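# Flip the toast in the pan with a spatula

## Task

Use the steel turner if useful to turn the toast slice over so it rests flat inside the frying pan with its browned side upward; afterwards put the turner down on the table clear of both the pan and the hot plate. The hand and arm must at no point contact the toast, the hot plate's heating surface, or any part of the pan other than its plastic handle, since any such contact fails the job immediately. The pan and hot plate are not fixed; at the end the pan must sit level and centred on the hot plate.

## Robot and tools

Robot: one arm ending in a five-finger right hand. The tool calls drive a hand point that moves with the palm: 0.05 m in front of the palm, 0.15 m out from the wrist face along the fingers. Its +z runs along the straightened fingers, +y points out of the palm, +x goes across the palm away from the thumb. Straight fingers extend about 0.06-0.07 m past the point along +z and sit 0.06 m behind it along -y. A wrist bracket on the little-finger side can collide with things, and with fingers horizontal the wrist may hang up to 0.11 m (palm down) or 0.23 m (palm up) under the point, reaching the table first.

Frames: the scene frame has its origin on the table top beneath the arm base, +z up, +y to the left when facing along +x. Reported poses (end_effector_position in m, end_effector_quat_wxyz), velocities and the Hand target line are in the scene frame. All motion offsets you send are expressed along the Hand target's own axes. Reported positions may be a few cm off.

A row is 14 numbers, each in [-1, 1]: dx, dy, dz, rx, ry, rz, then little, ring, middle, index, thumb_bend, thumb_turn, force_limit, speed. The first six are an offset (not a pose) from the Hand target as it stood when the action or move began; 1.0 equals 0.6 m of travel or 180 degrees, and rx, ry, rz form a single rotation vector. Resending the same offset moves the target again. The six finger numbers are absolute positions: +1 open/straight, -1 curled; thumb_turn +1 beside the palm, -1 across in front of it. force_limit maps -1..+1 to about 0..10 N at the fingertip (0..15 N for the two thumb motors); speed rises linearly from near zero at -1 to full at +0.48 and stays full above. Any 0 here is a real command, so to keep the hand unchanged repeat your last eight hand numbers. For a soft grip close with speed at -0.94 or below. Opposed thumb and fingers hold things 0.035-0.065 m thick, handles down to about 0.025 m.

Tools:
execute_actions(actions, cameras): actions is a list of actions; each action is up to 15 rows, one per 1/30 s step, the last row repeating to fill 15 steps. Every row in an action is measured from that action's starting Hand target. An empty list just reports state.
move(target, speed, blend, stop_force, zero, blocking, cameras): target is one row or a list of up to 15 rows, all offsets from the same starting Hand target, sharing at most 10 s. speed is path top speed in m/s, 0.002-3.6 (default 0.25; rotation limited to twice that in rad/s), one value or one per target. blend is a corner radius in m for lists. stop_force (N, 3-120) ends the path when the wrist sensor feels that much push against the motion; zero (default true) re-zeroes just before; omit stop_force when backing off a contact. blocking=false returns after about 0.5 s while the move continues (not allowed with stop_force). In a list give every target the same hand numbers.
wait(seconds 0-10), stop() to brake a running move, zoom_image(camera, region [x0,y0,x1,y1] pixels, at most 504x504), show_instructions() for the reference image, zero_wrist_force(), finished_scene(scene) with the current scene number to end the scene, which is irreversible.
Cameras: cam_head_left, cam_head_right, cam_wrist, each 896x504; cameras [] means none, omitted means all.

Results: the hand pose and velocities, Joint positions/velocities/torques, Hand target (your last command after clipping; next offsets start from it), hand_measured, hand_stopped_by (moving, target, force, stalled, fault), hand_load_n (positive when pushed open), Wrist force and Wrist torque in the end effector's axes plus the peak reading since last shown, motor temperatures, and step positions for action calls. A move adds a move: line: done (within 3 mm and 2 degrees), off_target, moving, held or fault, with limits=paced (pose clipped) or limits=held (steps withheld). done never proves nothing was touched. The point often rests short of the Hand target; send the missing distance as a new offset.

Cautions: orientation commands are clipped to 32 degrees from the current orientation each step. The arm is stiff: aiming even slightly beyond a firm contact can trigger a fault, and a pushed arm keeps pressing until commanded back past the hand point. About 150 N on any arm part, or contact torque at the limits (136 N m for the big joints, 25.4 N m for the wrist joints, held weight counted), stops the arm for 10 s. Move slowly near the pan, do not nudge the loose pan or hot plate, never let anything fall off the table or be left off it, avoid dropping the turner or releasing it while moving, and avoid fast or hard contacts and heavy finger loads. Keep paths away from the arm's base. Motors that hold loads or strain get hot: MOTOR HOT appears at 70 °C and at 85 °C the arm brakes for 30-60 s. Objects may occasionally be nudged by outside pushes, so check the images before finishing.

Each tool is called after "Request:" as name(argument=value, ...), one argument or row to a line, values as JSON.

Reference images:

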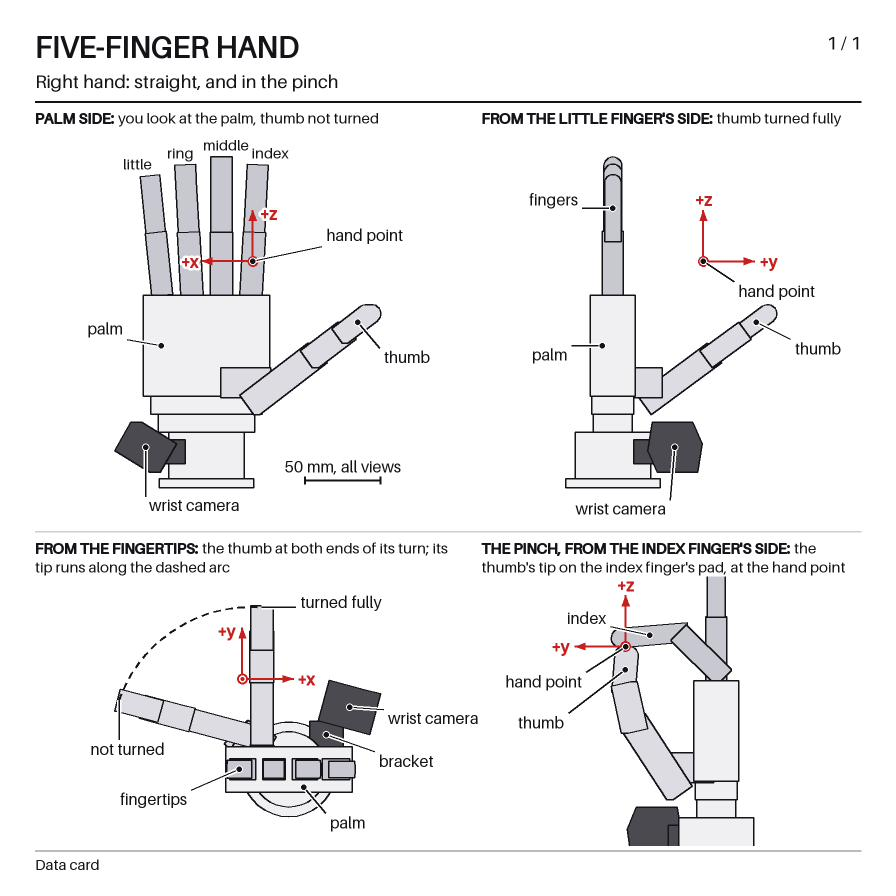

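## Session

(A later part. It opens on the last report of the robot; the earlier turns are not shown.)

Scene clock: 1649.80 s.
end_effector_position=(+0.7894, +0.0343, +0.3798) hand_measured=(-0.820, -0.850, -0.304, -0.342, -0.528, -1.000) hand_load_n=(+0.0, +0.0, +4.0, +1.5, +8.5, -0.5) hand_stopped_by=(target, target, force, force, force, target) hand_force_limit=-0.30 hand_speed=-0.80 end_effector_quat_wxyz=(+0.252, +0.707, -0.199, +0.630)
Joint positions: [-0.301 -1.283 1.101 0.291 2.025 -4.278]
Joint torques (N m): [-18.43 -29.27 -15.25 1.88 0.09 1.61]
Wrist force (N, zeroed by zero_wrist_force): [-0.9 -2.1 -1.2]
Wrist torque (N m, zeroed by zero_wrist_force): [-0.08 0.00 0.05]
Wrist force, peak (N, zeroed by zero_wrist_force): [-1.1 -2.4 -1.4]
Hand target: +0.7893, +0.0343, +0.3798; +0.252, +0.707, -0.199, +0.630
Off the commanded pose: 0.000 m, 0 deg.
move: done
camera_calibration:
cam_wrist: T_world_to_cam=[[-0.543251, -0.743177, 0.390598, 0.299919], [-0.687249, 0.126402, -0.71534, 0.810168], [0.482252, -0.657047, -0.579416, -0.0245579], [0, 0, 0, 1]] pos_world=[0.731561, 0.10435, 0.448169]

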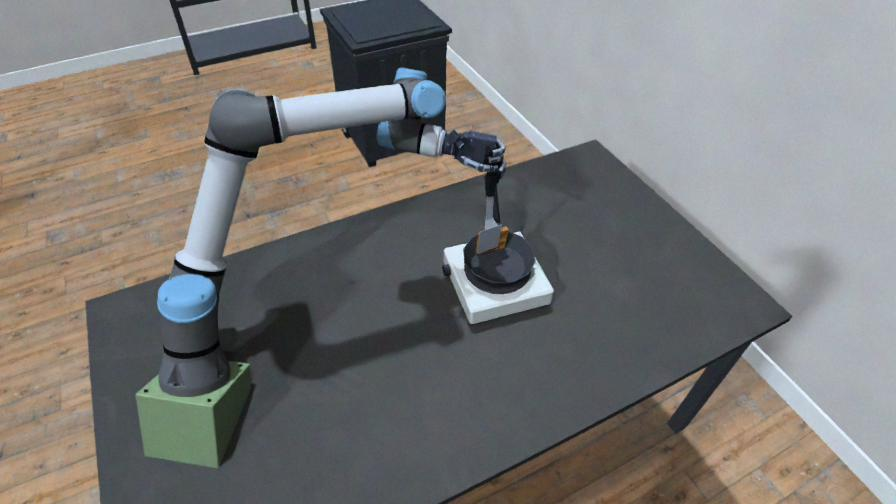

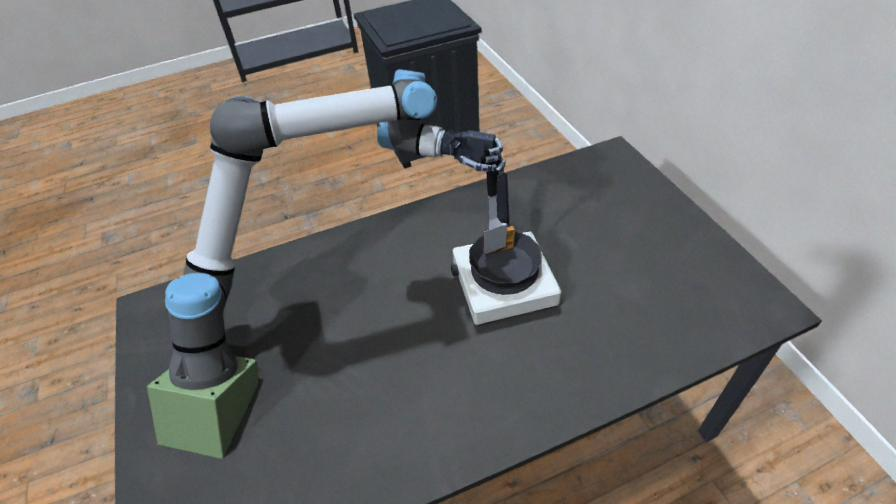

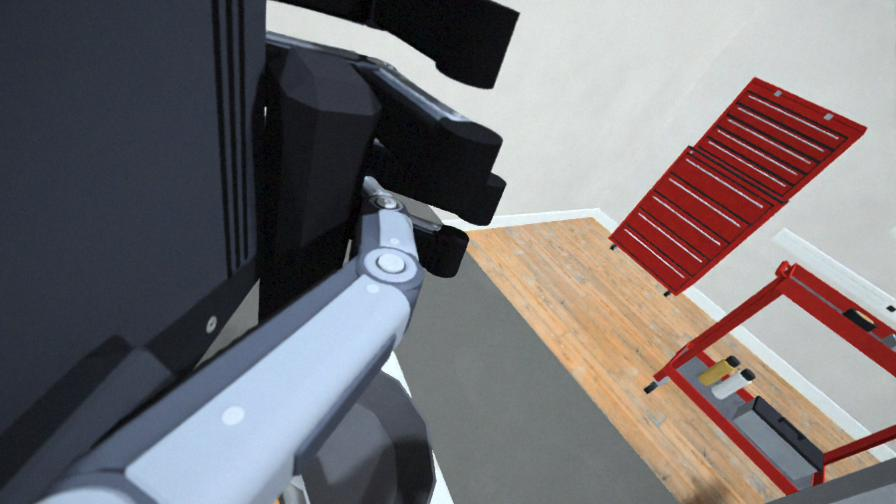

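Request:
move(
  target=[
    [0.0029, -0.0343, -0.0263, -0.0043, 0.0200, -0.0263, -0.82, -0.85, -0.5, -0.5, -0.9, -1, -0.3, -0.8],
    [0.0027, -0.0520, -0.0397, -0.0064, 0.0300, -0.0395, -0.82, -0.85, -0.5, -0.5, -0.9, -1, -0.3, -0.8],
  ],
  speed=0.05,
  blend=0.01,
)

Request:
zoom_image(
  camera="cam_head_left",
  region=[460, 205, 550, 285],
)

Request:
zoom_image(
  camera="cam_head_right",
  region=[465, 205, 555, 285],
)

Scene clock: 1658.87 s.
end_effector_position=(+0.7894, +0.0736, +0.3799) hand_measured=(-0.820, -0.850, -0.304, -0.342, -0.528, -1.000) hand_load_n=(+0.0, +0.5, +4.0, +1.5, +8.5, +0.0) hand_stopped_by=(target, target, force, force, force, target) hand_force_limit=-0.30 hand_speed=-0.80 end_effector_quat_wxyz=(+0.307, +0.685, -0.149, +0.644) end_effector_velocity=(-0.001, -0.001, -0.001) end_effector_angular_velocity=(+0.006, +0.002, +0.000)
Joint positions: [-0.196 -1.273 1.115 0.176 2.181 -4.443]
Joint velocities: [-0.001 -0.001 0.001 0.005 -0.004 0.007]
Joint torques (N m): [-17.94 -40.08 -19.32 2.14 -0.21 1.87]
Wrist force (N, zeroed by zero_wrist_force): [-0.9 -2.5 -1.4]
Wrist torque (N m, zeroed by zero_wrist_force): [-0.04 0.02 0.06]
Wrist force, peak (N, zeroed by zero_wrist_force): [-1.1 -2.9 -1.4]
Hand target: +0.7894, +0.0735, +0.3800; +0.307, +0.685, -0.149, +0.644
Off the commanded pose: 0.000 m, 0 deg.
move: done
camera_calibration:
cam_wrist: T_world_to_cam=[[-0.543377, -0.672846, 0.502017, 0.281576], [-0.68717, 0.0129857, -0.72638, 0.817802], [0.482223, -0.739669, -0.469416, -0.034403], [0, 0, 0, 1]] pos_world=[0.731561, 0.15339, 0.43653]

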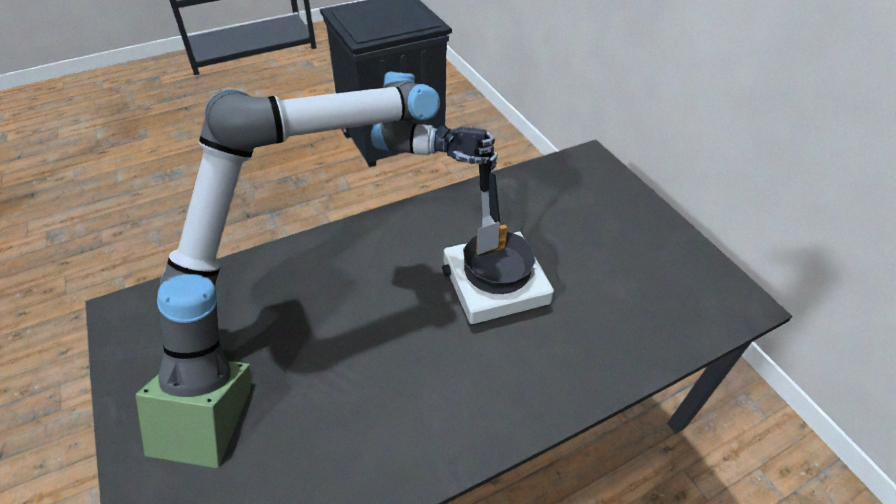

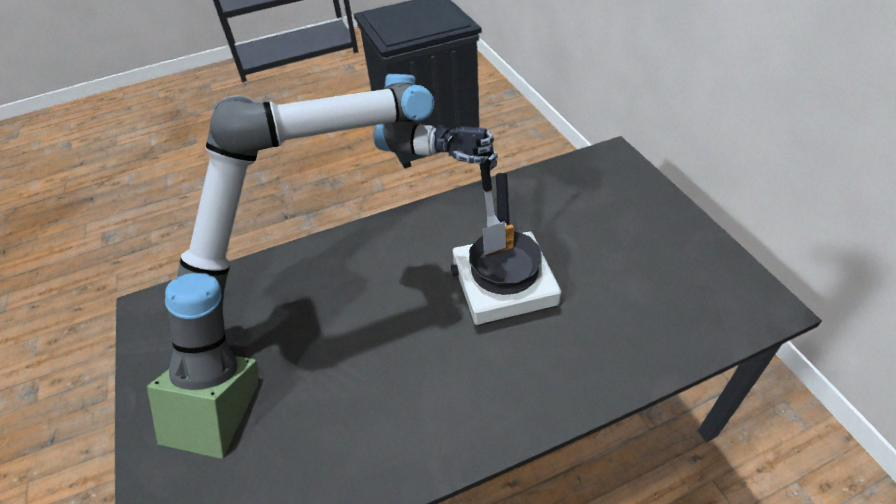

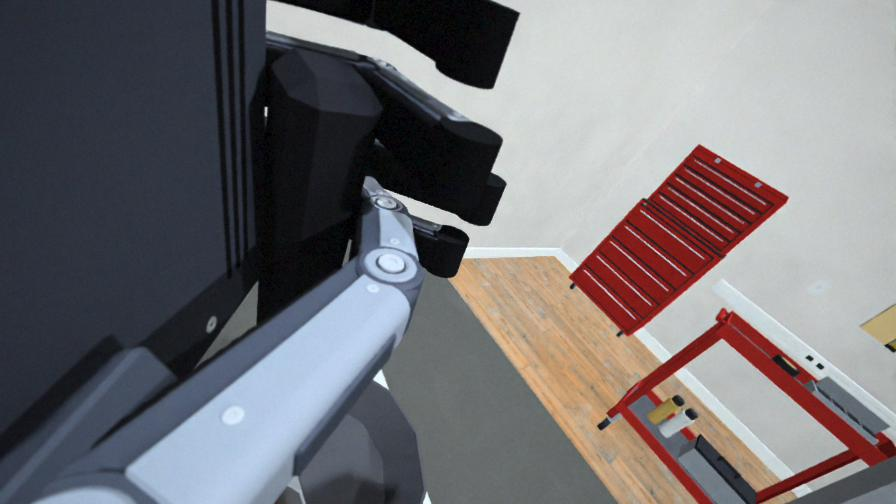

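Scaled by 5.600.

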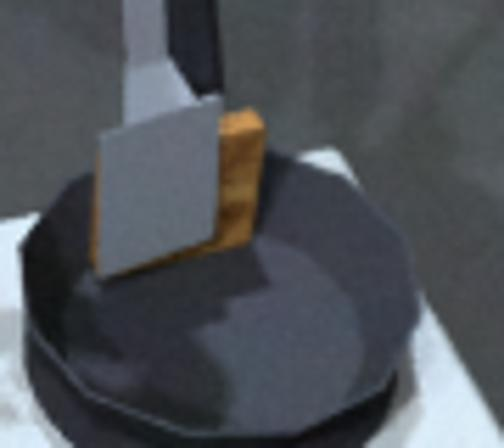

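Scaled by 5.600.

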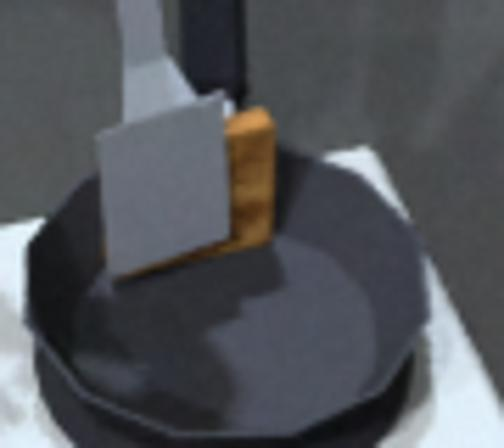

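Request:
move(
  target=[
    [0.0029, -0.0267, -0.0207, -0.0032, 0.0150, -0.0198, -0.82, -0.85, -0.5, -0.5, -0.9, -1, -0.3, -0.8],
    [0.0028, -0.0532, -0.0408, -0.0064, 0.0300, -0.0395, -0.82, -0.85, -0.5, -0.5, -0.9, -1, -0.3, -0.8],
  ],
  speed=0.04,
  blend=0.01,
)

Request:
zoom_image(
  camera="cam_head_left",
  region=[460, 205, 550, 285],
)

Request:
zoom_image(
  camera="cam_head_right",
  region=[465, 205, 555, 285],
)

Scene clock: 1666.23 s.
end_effector_position=(+0.7893, +0.1134, +0.3738) hand_measured=(-0.820, -0.850, -0.304, -0.342, -0.528, -1.000) hand_load_n=(+0.0, +0.5, +4.0, +1.5, +8.5, +0.0) hand_stopped_by=(target, target, force, force, force, target) hand_force_limit=-0.30 hand_speed=-0.80 end_effector_quat_wxyz=(+0.359, +0.659, -0.098, +0.653) end_effector_velocity=(+0.000, +0.000, +0.000) end_effector_angular_velocity=(+0.003, +0.001, +0.001)
Joint positions: [-0.098 -1.256 1.141 0.015 2.315 -4.644]
Joint velocities: [-0.001 0 -0.001 0.005 -0.003 0.004]
Joint torques (N m): [-17.95 -44.86 -23.21 2.01 -0.49 1.51]
Wrist force (N, zeroed by zero_wrist_force): [-0.7 -2.6 -1.6]
Wrist torque (N m, zeroed by zero_wrist_force): [0.04 -0.02 0.08]
Wrist force, peak (N, zeroed by zero_wrist_force): [-0.8 -2.9 -2.0]
Hand target: +0.7893, +0.1133, +0.3739; +0.359, +0.659, -0.098, +0.653
Off the commanded pose: 0.000 m, 0 deg.
move: done
camera_calibration:
cam_wrist: T_world_to_cam=[[-0.543563, -0.585968, 0.600983, 0.264745], [-0.687009, -0.100775, -0.719627, 0.823095], [0.482243, -0.804043, -0.347788, -0.0459951], [0, 0, 0, 1]] pos_world=[0.73156, 0.201098, 0.417218]

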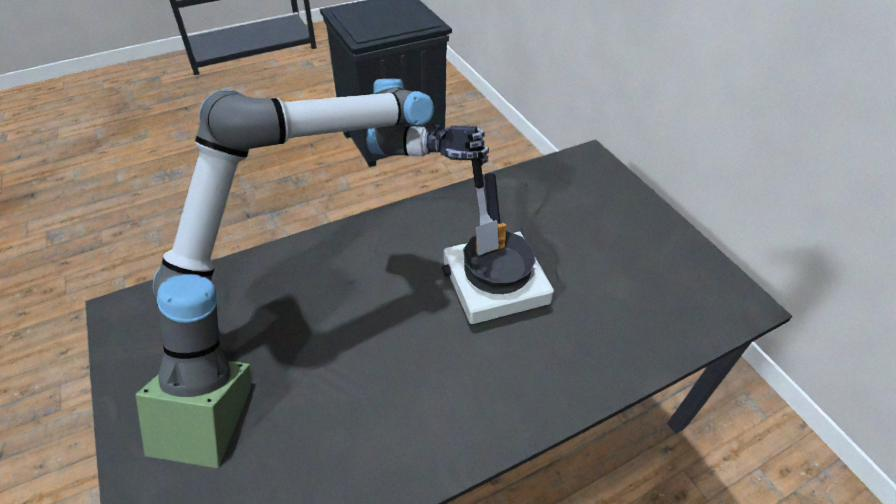

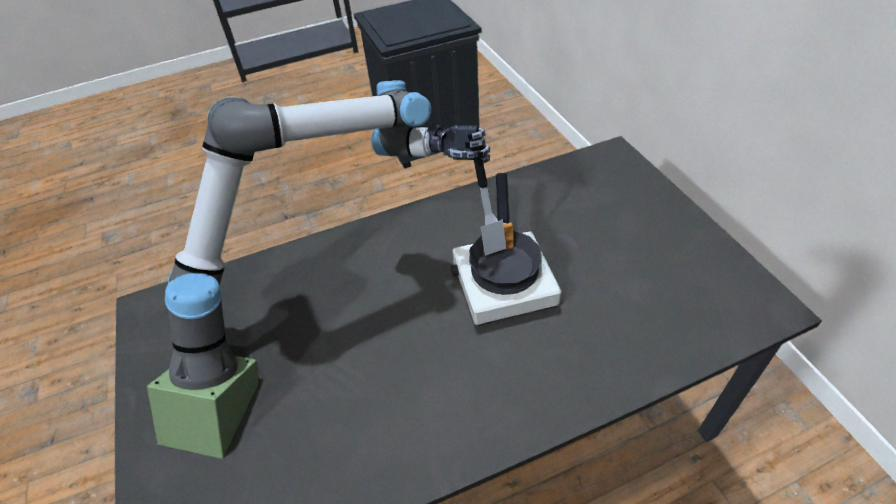

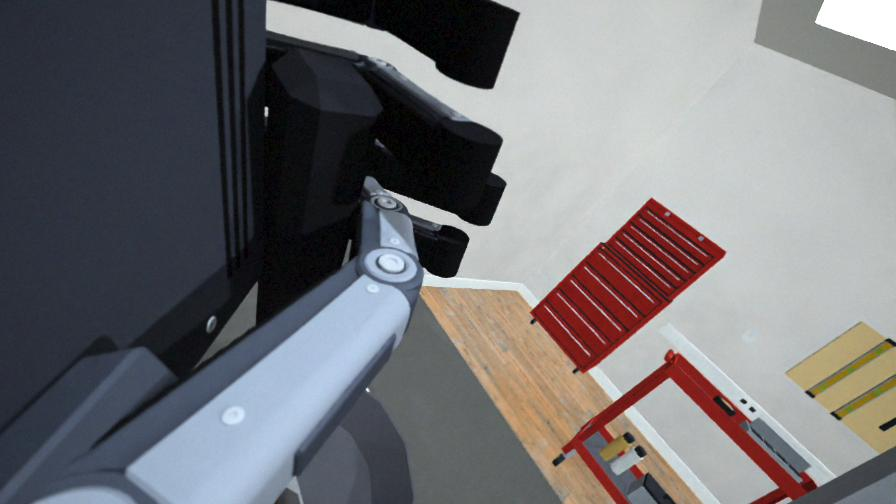

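Scaled by 5.600.

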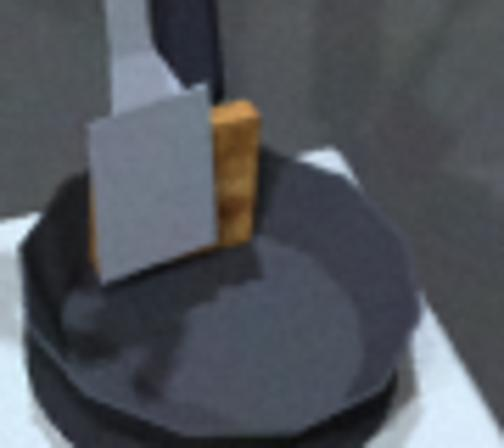

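Scaled by 5.600.

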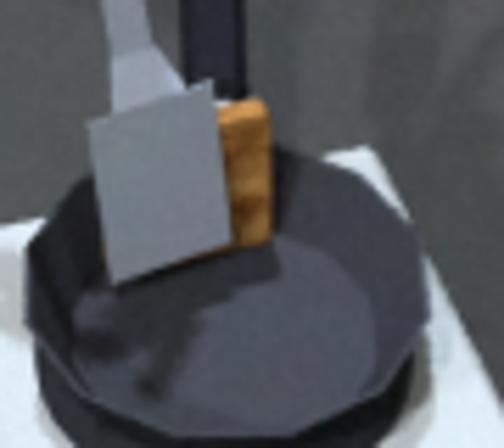

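Request:
move(
  target=[0.0049, -0.0286, -0.0225, -0.0028, 0.0133, -0.0176, -0.82, -0.85, -0.5, -0.5, -0.9, -1, -0.3, -0.8],
  speed=0.03,
)

Request:
zoom_image(
  camera="cam_head_left",
  region=[460, 205, 550, 285],
)

Request:
zoom_image(
  camera="cam_head_right",
  region=[465, 205, 555, 285],
)

Scene clock: 1676.00 s.
end_effector_position=(+0.7893, +0.1349, +0.3691) hand_measured=(-0.820, -0.850, -0.304, -0.342, -0.528, -1.000) hand_load_n=(+0.0, +0.5, +4.0, +1.5, +8.5, -0.5) hand_stopped_by=(target, target, force, force, force, target) hand_force_limit=-0.30 hand_speed=-0.80 end_effector_quat_wxyz=(+0.382, +0.646, -0.075, +0.656) end_effector_velocity=(+0.000, -0.001, -0.001) end_effector_angular_velocity=(+0.004, +0.002, +0.000)
Joint positions: [-0.051 -1.244 1.15 -0.071 2.371 -4.749]
Joint velocities: [-0.001 0 0.001 0.005 -0.002 0.006]
Joint torques (N m): [-16.74 -46.77 -17.72 1.57 -0.47 1.88]
Wrist force (N, zeroed by zero_wrist_force): [-0.4 -2.8 -2.0]
Wrist torque (N m, zeroed by zero_wrist_force): [-0.02 -0.03 0.11]
Wrist force, peak (N, zeroed by zero_wrist_force): [-0.5 -3.0 -2.1]
Hand target: +0.7893, +0.1349, +0.3692; +0.382, +0.646, -0.075, +0.656
Off the commanded pose: 0.000 m, 0 deg.
move: done
camera_calibration:
cam_wrist: T_world_to_cam=[[-0.543506, -0.542588, 0.640468, 0.259676], [-0.687036, -0.150823, -0.710798, 0.825312], [0.482268, -0.826348, -0.290804, -0.0483234], [0, 0, 0, 1]] pos_world=[0.73146, 0.225442, 0.406263]

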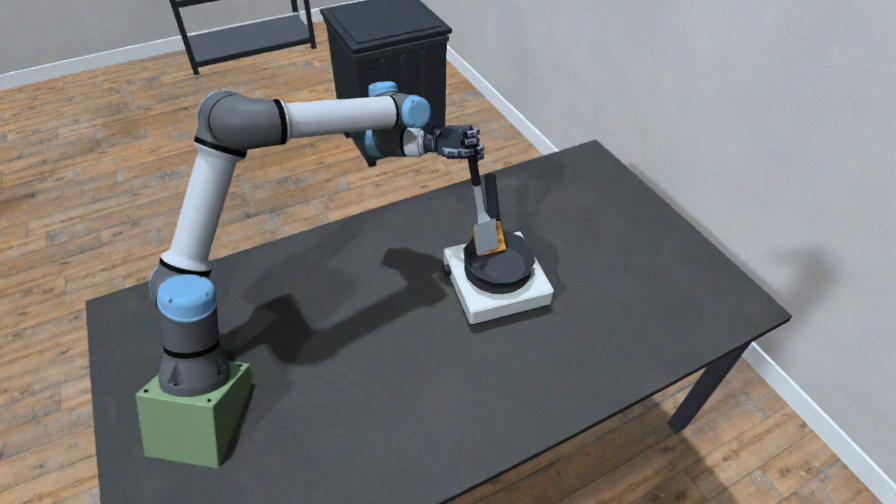

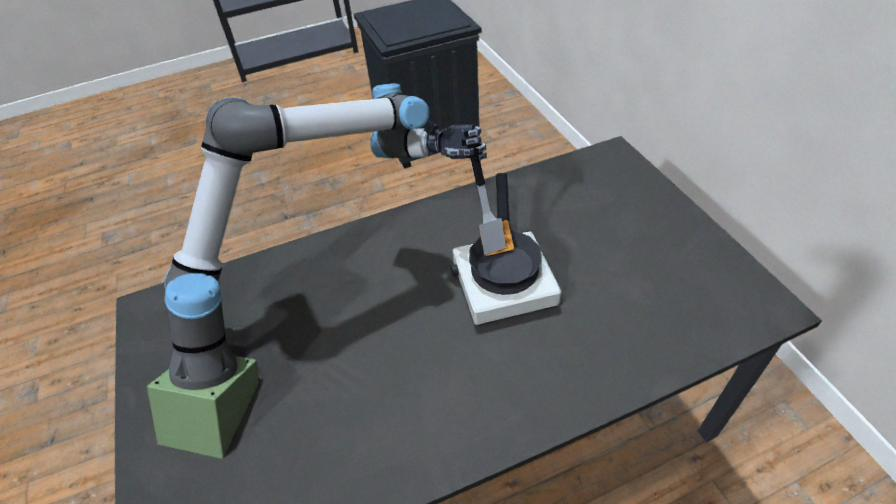

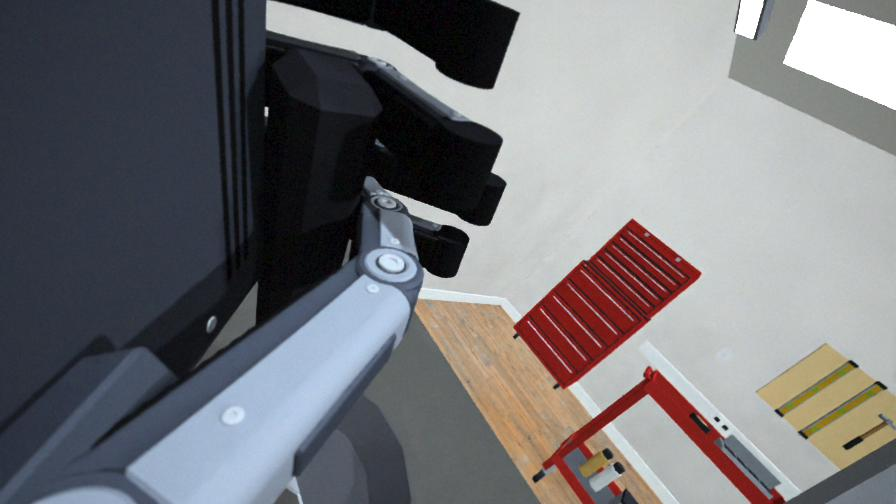

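Scaled by 5.600.

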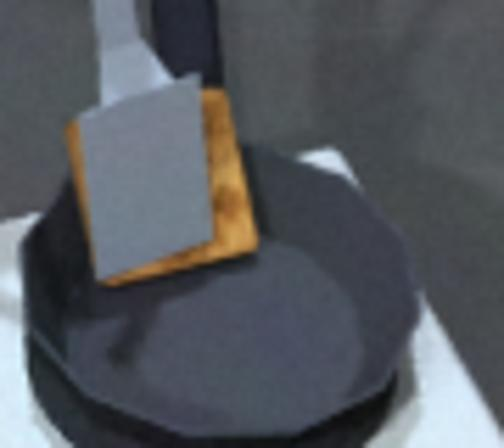

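Scaled by 5.600.

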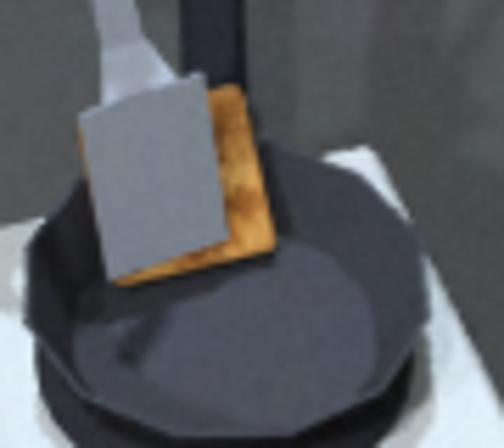

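Request:
move(
  target=[-0.0262, 0.0613, 0.0507, 0, 0, 0, -0.82, -0.85, -0.5, -0.5, -0.9, -1, -0.3, -0.8],
  speed=0.04,
)

Request:
zoom_image(
  camera="cam_head_left",
  region=[460, 205, 550, 285],
)

Request:
zoom_image(
  camera="cam_head_right",
  region=[465, 205, 555, 285],
)

Scene clock: 1683.20 s.
end_effector_position=(+0.7894, +0.0848, +0.3743) hand_measured=(-0.820, -0.850, -0.304, -0.342, -0.528, -1.000) hand_load_n=(+0.0, +0.5, +4.0, +1.5, +8.5, +0.0) hand_stopped_by=(target, target, force, force, force, target) hand_force_limit=-0.30 hand_speed=-0.80 end_effector_quat_wxyz=(+0.382, +0.646, -0.075, +0.657) end_effector_velocity=(+0.000, +0.003, +0.001) end_effector_angular_velocity=(+0.002, -0.005, +0.000)
Joint positions: [-0.141 -1.276 1.231 -0.106 2.282 -4.729]
Joint velocities: [0.005 0 -0.005 0.001 0.006 0.001]
Joint torques (N m): [-4.09 -40.29 -29.12 0.16 2.56 -0.2]
Wrist force (N, zeroed by zero_wrist_force): [-0.9 -2.7 -2.0]
Wrist torque (N m, zeroed by zero_wrist_force): [0.00 0.06 0.10]
Wrist force, peak (N, zeroed by zero_wrist_force): [-0.3 -3.2 -2.4]
Hand target: +0.7894, +0.0849, +0.3742; +0.382, +0.646, -0.075, +0.656
Off the commanded pose: 0.000 m, 0 deg.
move: done
camera_calibration:
cam_wrist: T_world_to_cam=[[-0.543677, -0.542834, 0.640114, 0.229529], [-0.68671, -0.150785, -0.711122, 0.821408], [0.48254, -0.826193, -0.290791, -0.0884904], [0, 0, 0, 1]] pos_world=[0.731559, 0.175342, 0.411464]

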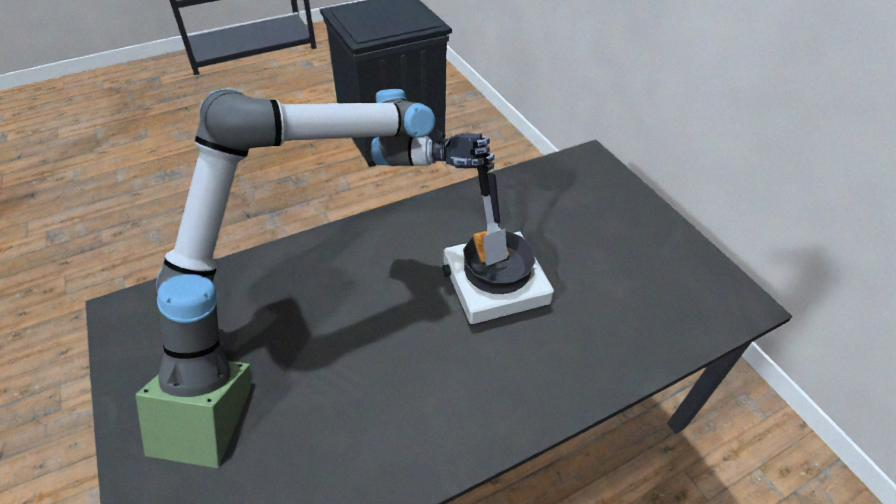

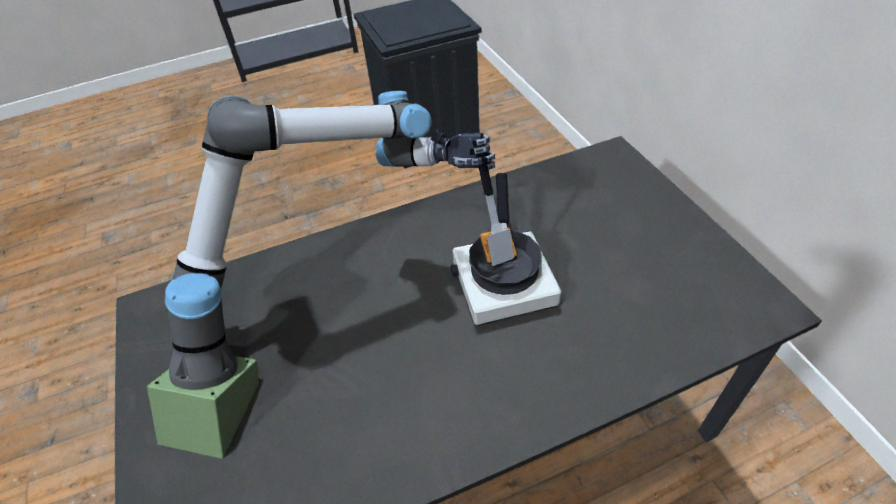

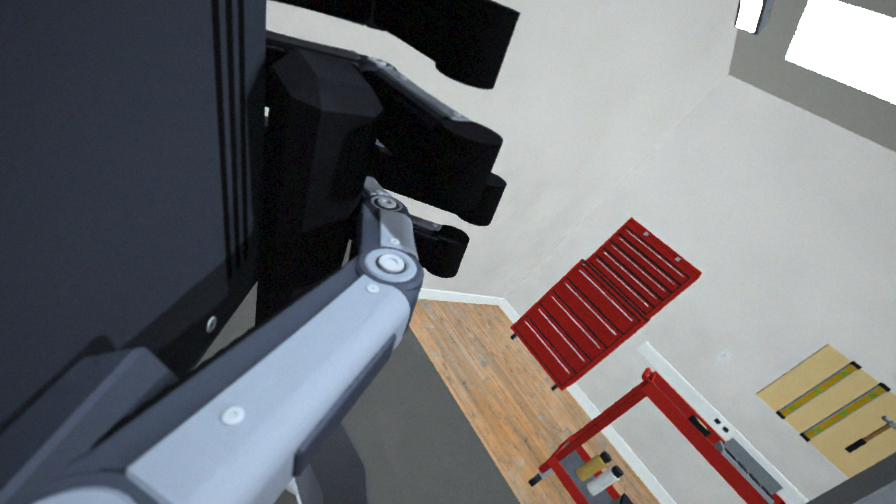

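Scaled by 5.600.

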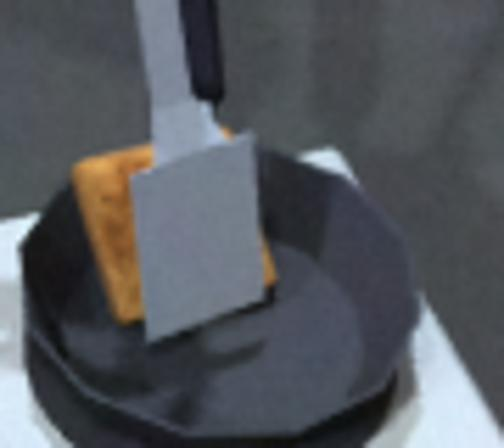

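Scaled by 5.600.

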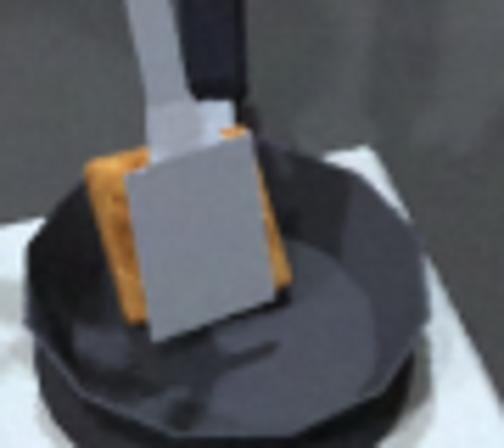

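Request:
move(
  target=[0.0183, 0.0662, 0.0472, 0, 0, 0, -0.82, -0.85, -0.5, -0.5, -0.9, -1, -0.3, -0.8],
  speed=0.06,
)

Request:
zoom_image(
  camera="cam_head_left",
  region=[460, 205, 550, 285],
)

Request:
zoom_image(
  camera="cam_head_right",
  region=[465, 205, 555, 285],
)

Scene clock: 1688.20 s.
end_effector_position=(+0.7893, +0.0449, +0.4043) hand_measured=(-0.820, -0.850, -0.304, -0.342, -0.528, -1.000) hand_load_n=(+0.0, +0.0, +4.0, +1.5, +8.5, +0.0) hand_stopped_by=(target, target, force, force, force, target) hand_force_limit=-0.30 hand_speed=-0.80 end_effector_quat_wxyz=(+0.382, +0.646, -0.075, +0.656) end_effector_velocity=(+0.000, +0.001, +0.000) end_effector_angular_velocity=(-0.001, -0.001, -0.001)
Joint positions: [-0.234 -1.313 1.25 -0.078 2.19 -4.712]
Joint velocities: [0.003 0.001 0 -0.001 0.005 -0.001]
Joint torques (N m): [-4.6 -29.49 -26.38 -2.72 2.89 -0.99]
Wrist force (N, zeroed by zero_wrist_force): [-0.8 -3.3 -1.7]
Wrist torque (N m, zeroed by zero_wrist_force): [-0.13 0.00 0.11]
Wrist force, peak (N, zeroed by zero_wrist_force): [-1.2 -3.4 -2.4]
Hand target: +0.7894, +0.0449, +0.4042; +0.382, +0.646, -0.075, +0.656
Off the commanded pose: 0.000 m, 0 deg.
move: done
camera_calibration:
cam_wrist: T_world_to_cam=[[-0.543597, -0.542731, 0.64027, 0.188472], [-0.686983, -0.150583, -0.7109, 0.836731], [0.482241, -0.826298, -0.29099, -0.112364], [0, 0, 0, 1]] pos_world=[0.73146, 0.135441, 0.441463]

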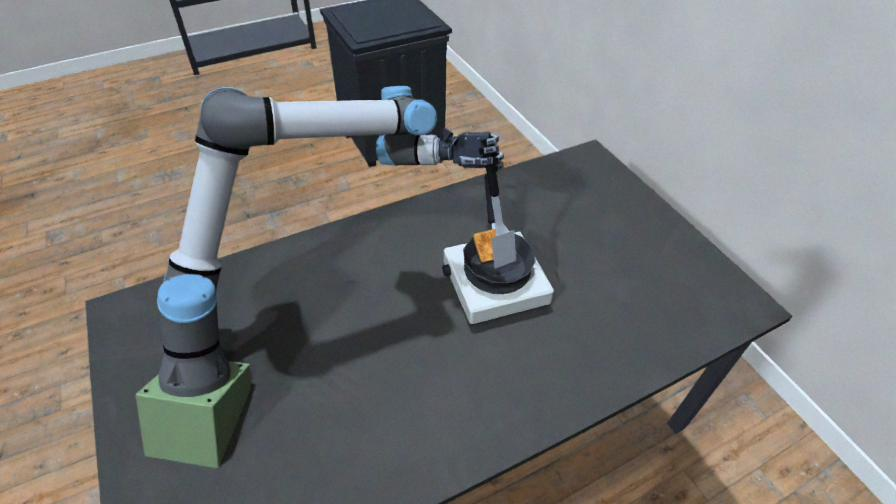

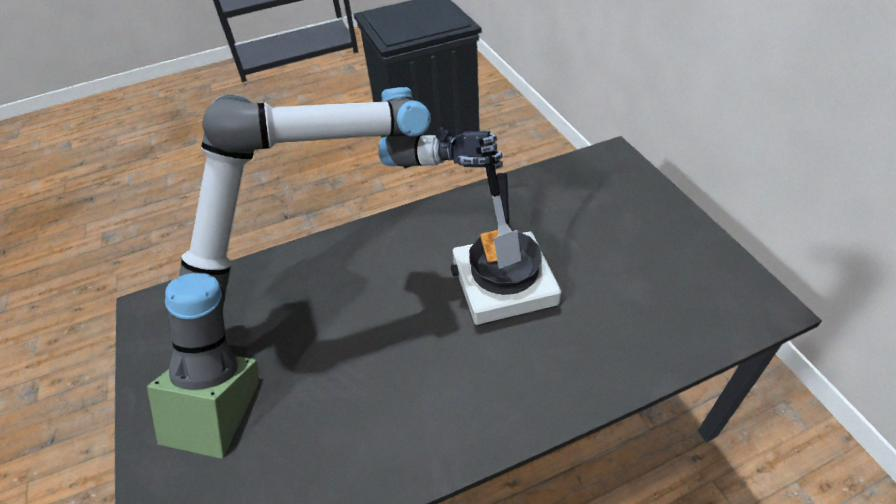

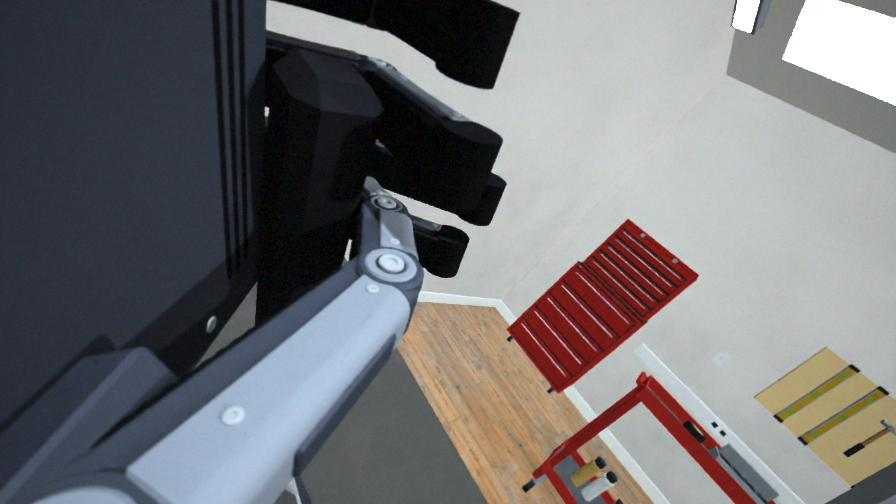

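Scaled by 5.600.

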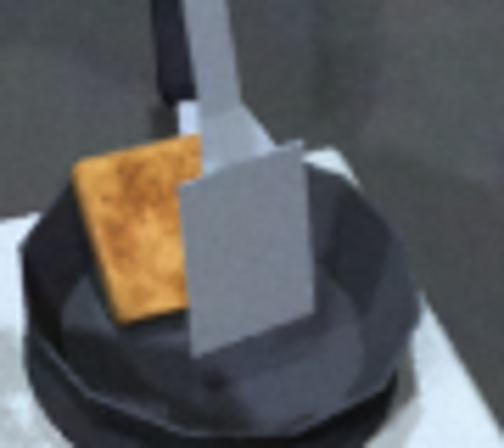

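Scaled by 5.600.

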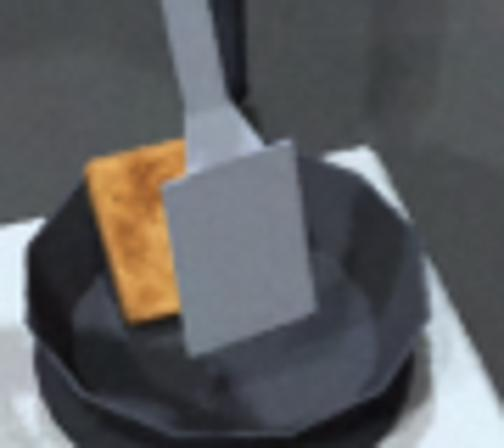

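Request:
move(
  target=[
    [0.0588, 0.0257, 0.0100, 0, 0, 0, -0.82, -0.85, -0.5, -0.5, -0.9, -1, -0.3, -0.8],
    [0.0868, 0.0073, -0.0539, 0.0213, -0.0998, 0.1317, -0.82, -0.85, -0.5, -0.5, -0.9, -1, -0.3, -0.8],
  ],
  speed=0.1,
)

Request:
zoom_image(
  camera="cam_head_left",
  region=[460, 205, 550, 285],
)

Request:
zoom_image(
  camera="cam_head_right",
  region=[465, 205, 555, 285],
)

Scene clock: 1720.30 s.
end_effector_position=(+0.7678, +0.0820, +0.4481) hand_measured=(-0.820, -0.850, -0.304, -0.342, -0.528, -1.000) hand_load_n=(+0.0, +0.0, +4.0, +1.5, +8.5, -0.5) hand_stopped_by=(target, target, force, force, force, target) hand_force_limit=-0.30 hand_speed=-0.80 end_effector_quat_wxyz=(+0.202, +0.723, -0.242, +0.615)
Joint positions: [-0.317 -1.321 0.901 0.598 1.953 -4.142]
Joint torques (N m): [-4.23 -31.61 -14.63 -1.68 1.94 -0.94]
Wrist force (N, zeroed by zero_wrist_force): [-1.5 -1.7 -1.1]
Wrist torque (N m, zeroed by zero_wrist_force): [-0.07 0.12 -0.04]
Wrist force, peak (N, zeroed by zero_wrist_force): [-2.4 -4.0 -1.7]
Hand target: +0.7678, +0.0821, +0.4481; +0.202, +0.723, -0.242, +0.615
Off the commanded pose: 0.000 m, 0 deg.
move: done
camera_calibration:
cam_wrist: T_world_to_cam=[[-0.543265, -0.790188, 0.283665, 0.348668], [-0.687258, 0.224494, -0.690853, 0.819205], [0.482223, -0.570267, -0.665023, 0.0880582], [0, 0, 0, 1]] pos_world=[0.709961, 0.141824, 0.525606]

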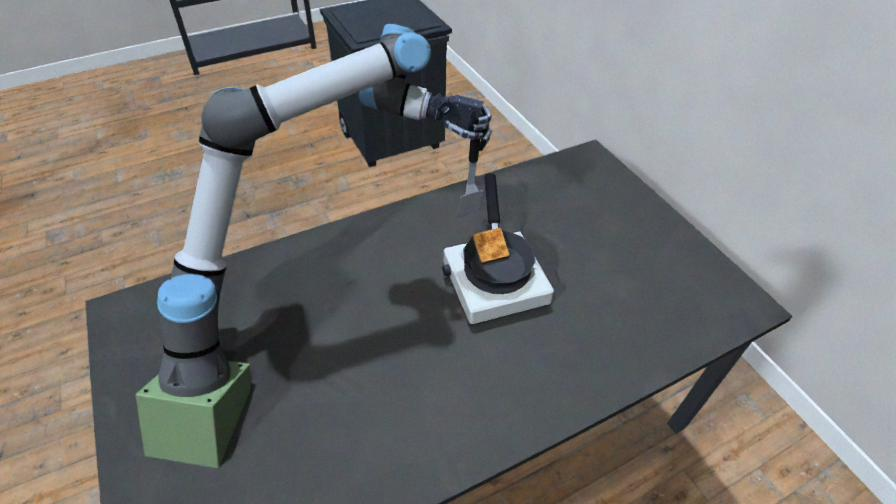

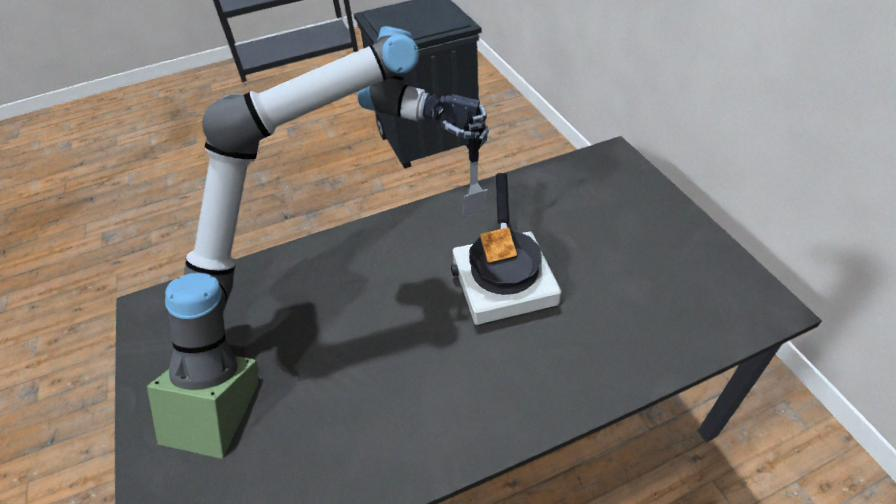

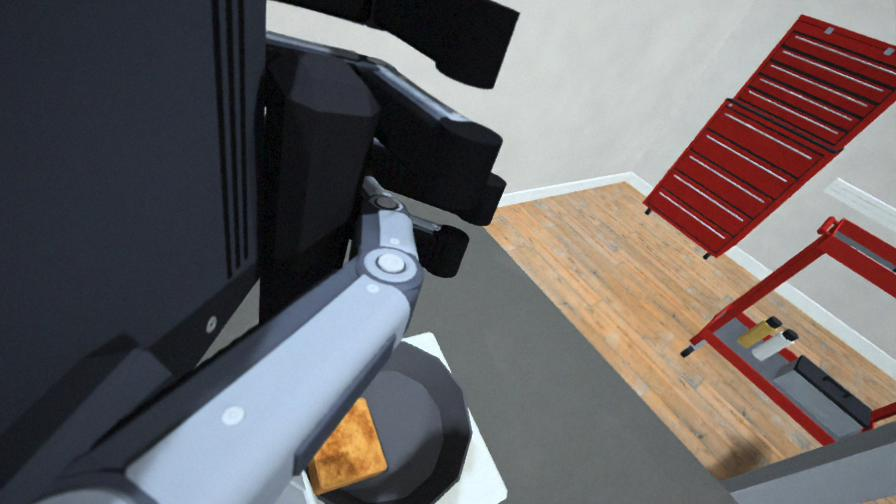

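Scaled by 5.600.

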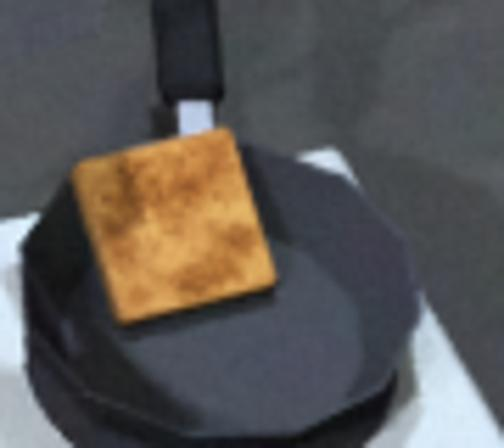

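Scaled by 5.600.

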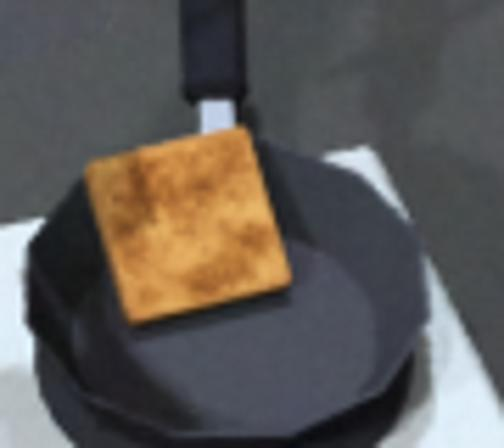

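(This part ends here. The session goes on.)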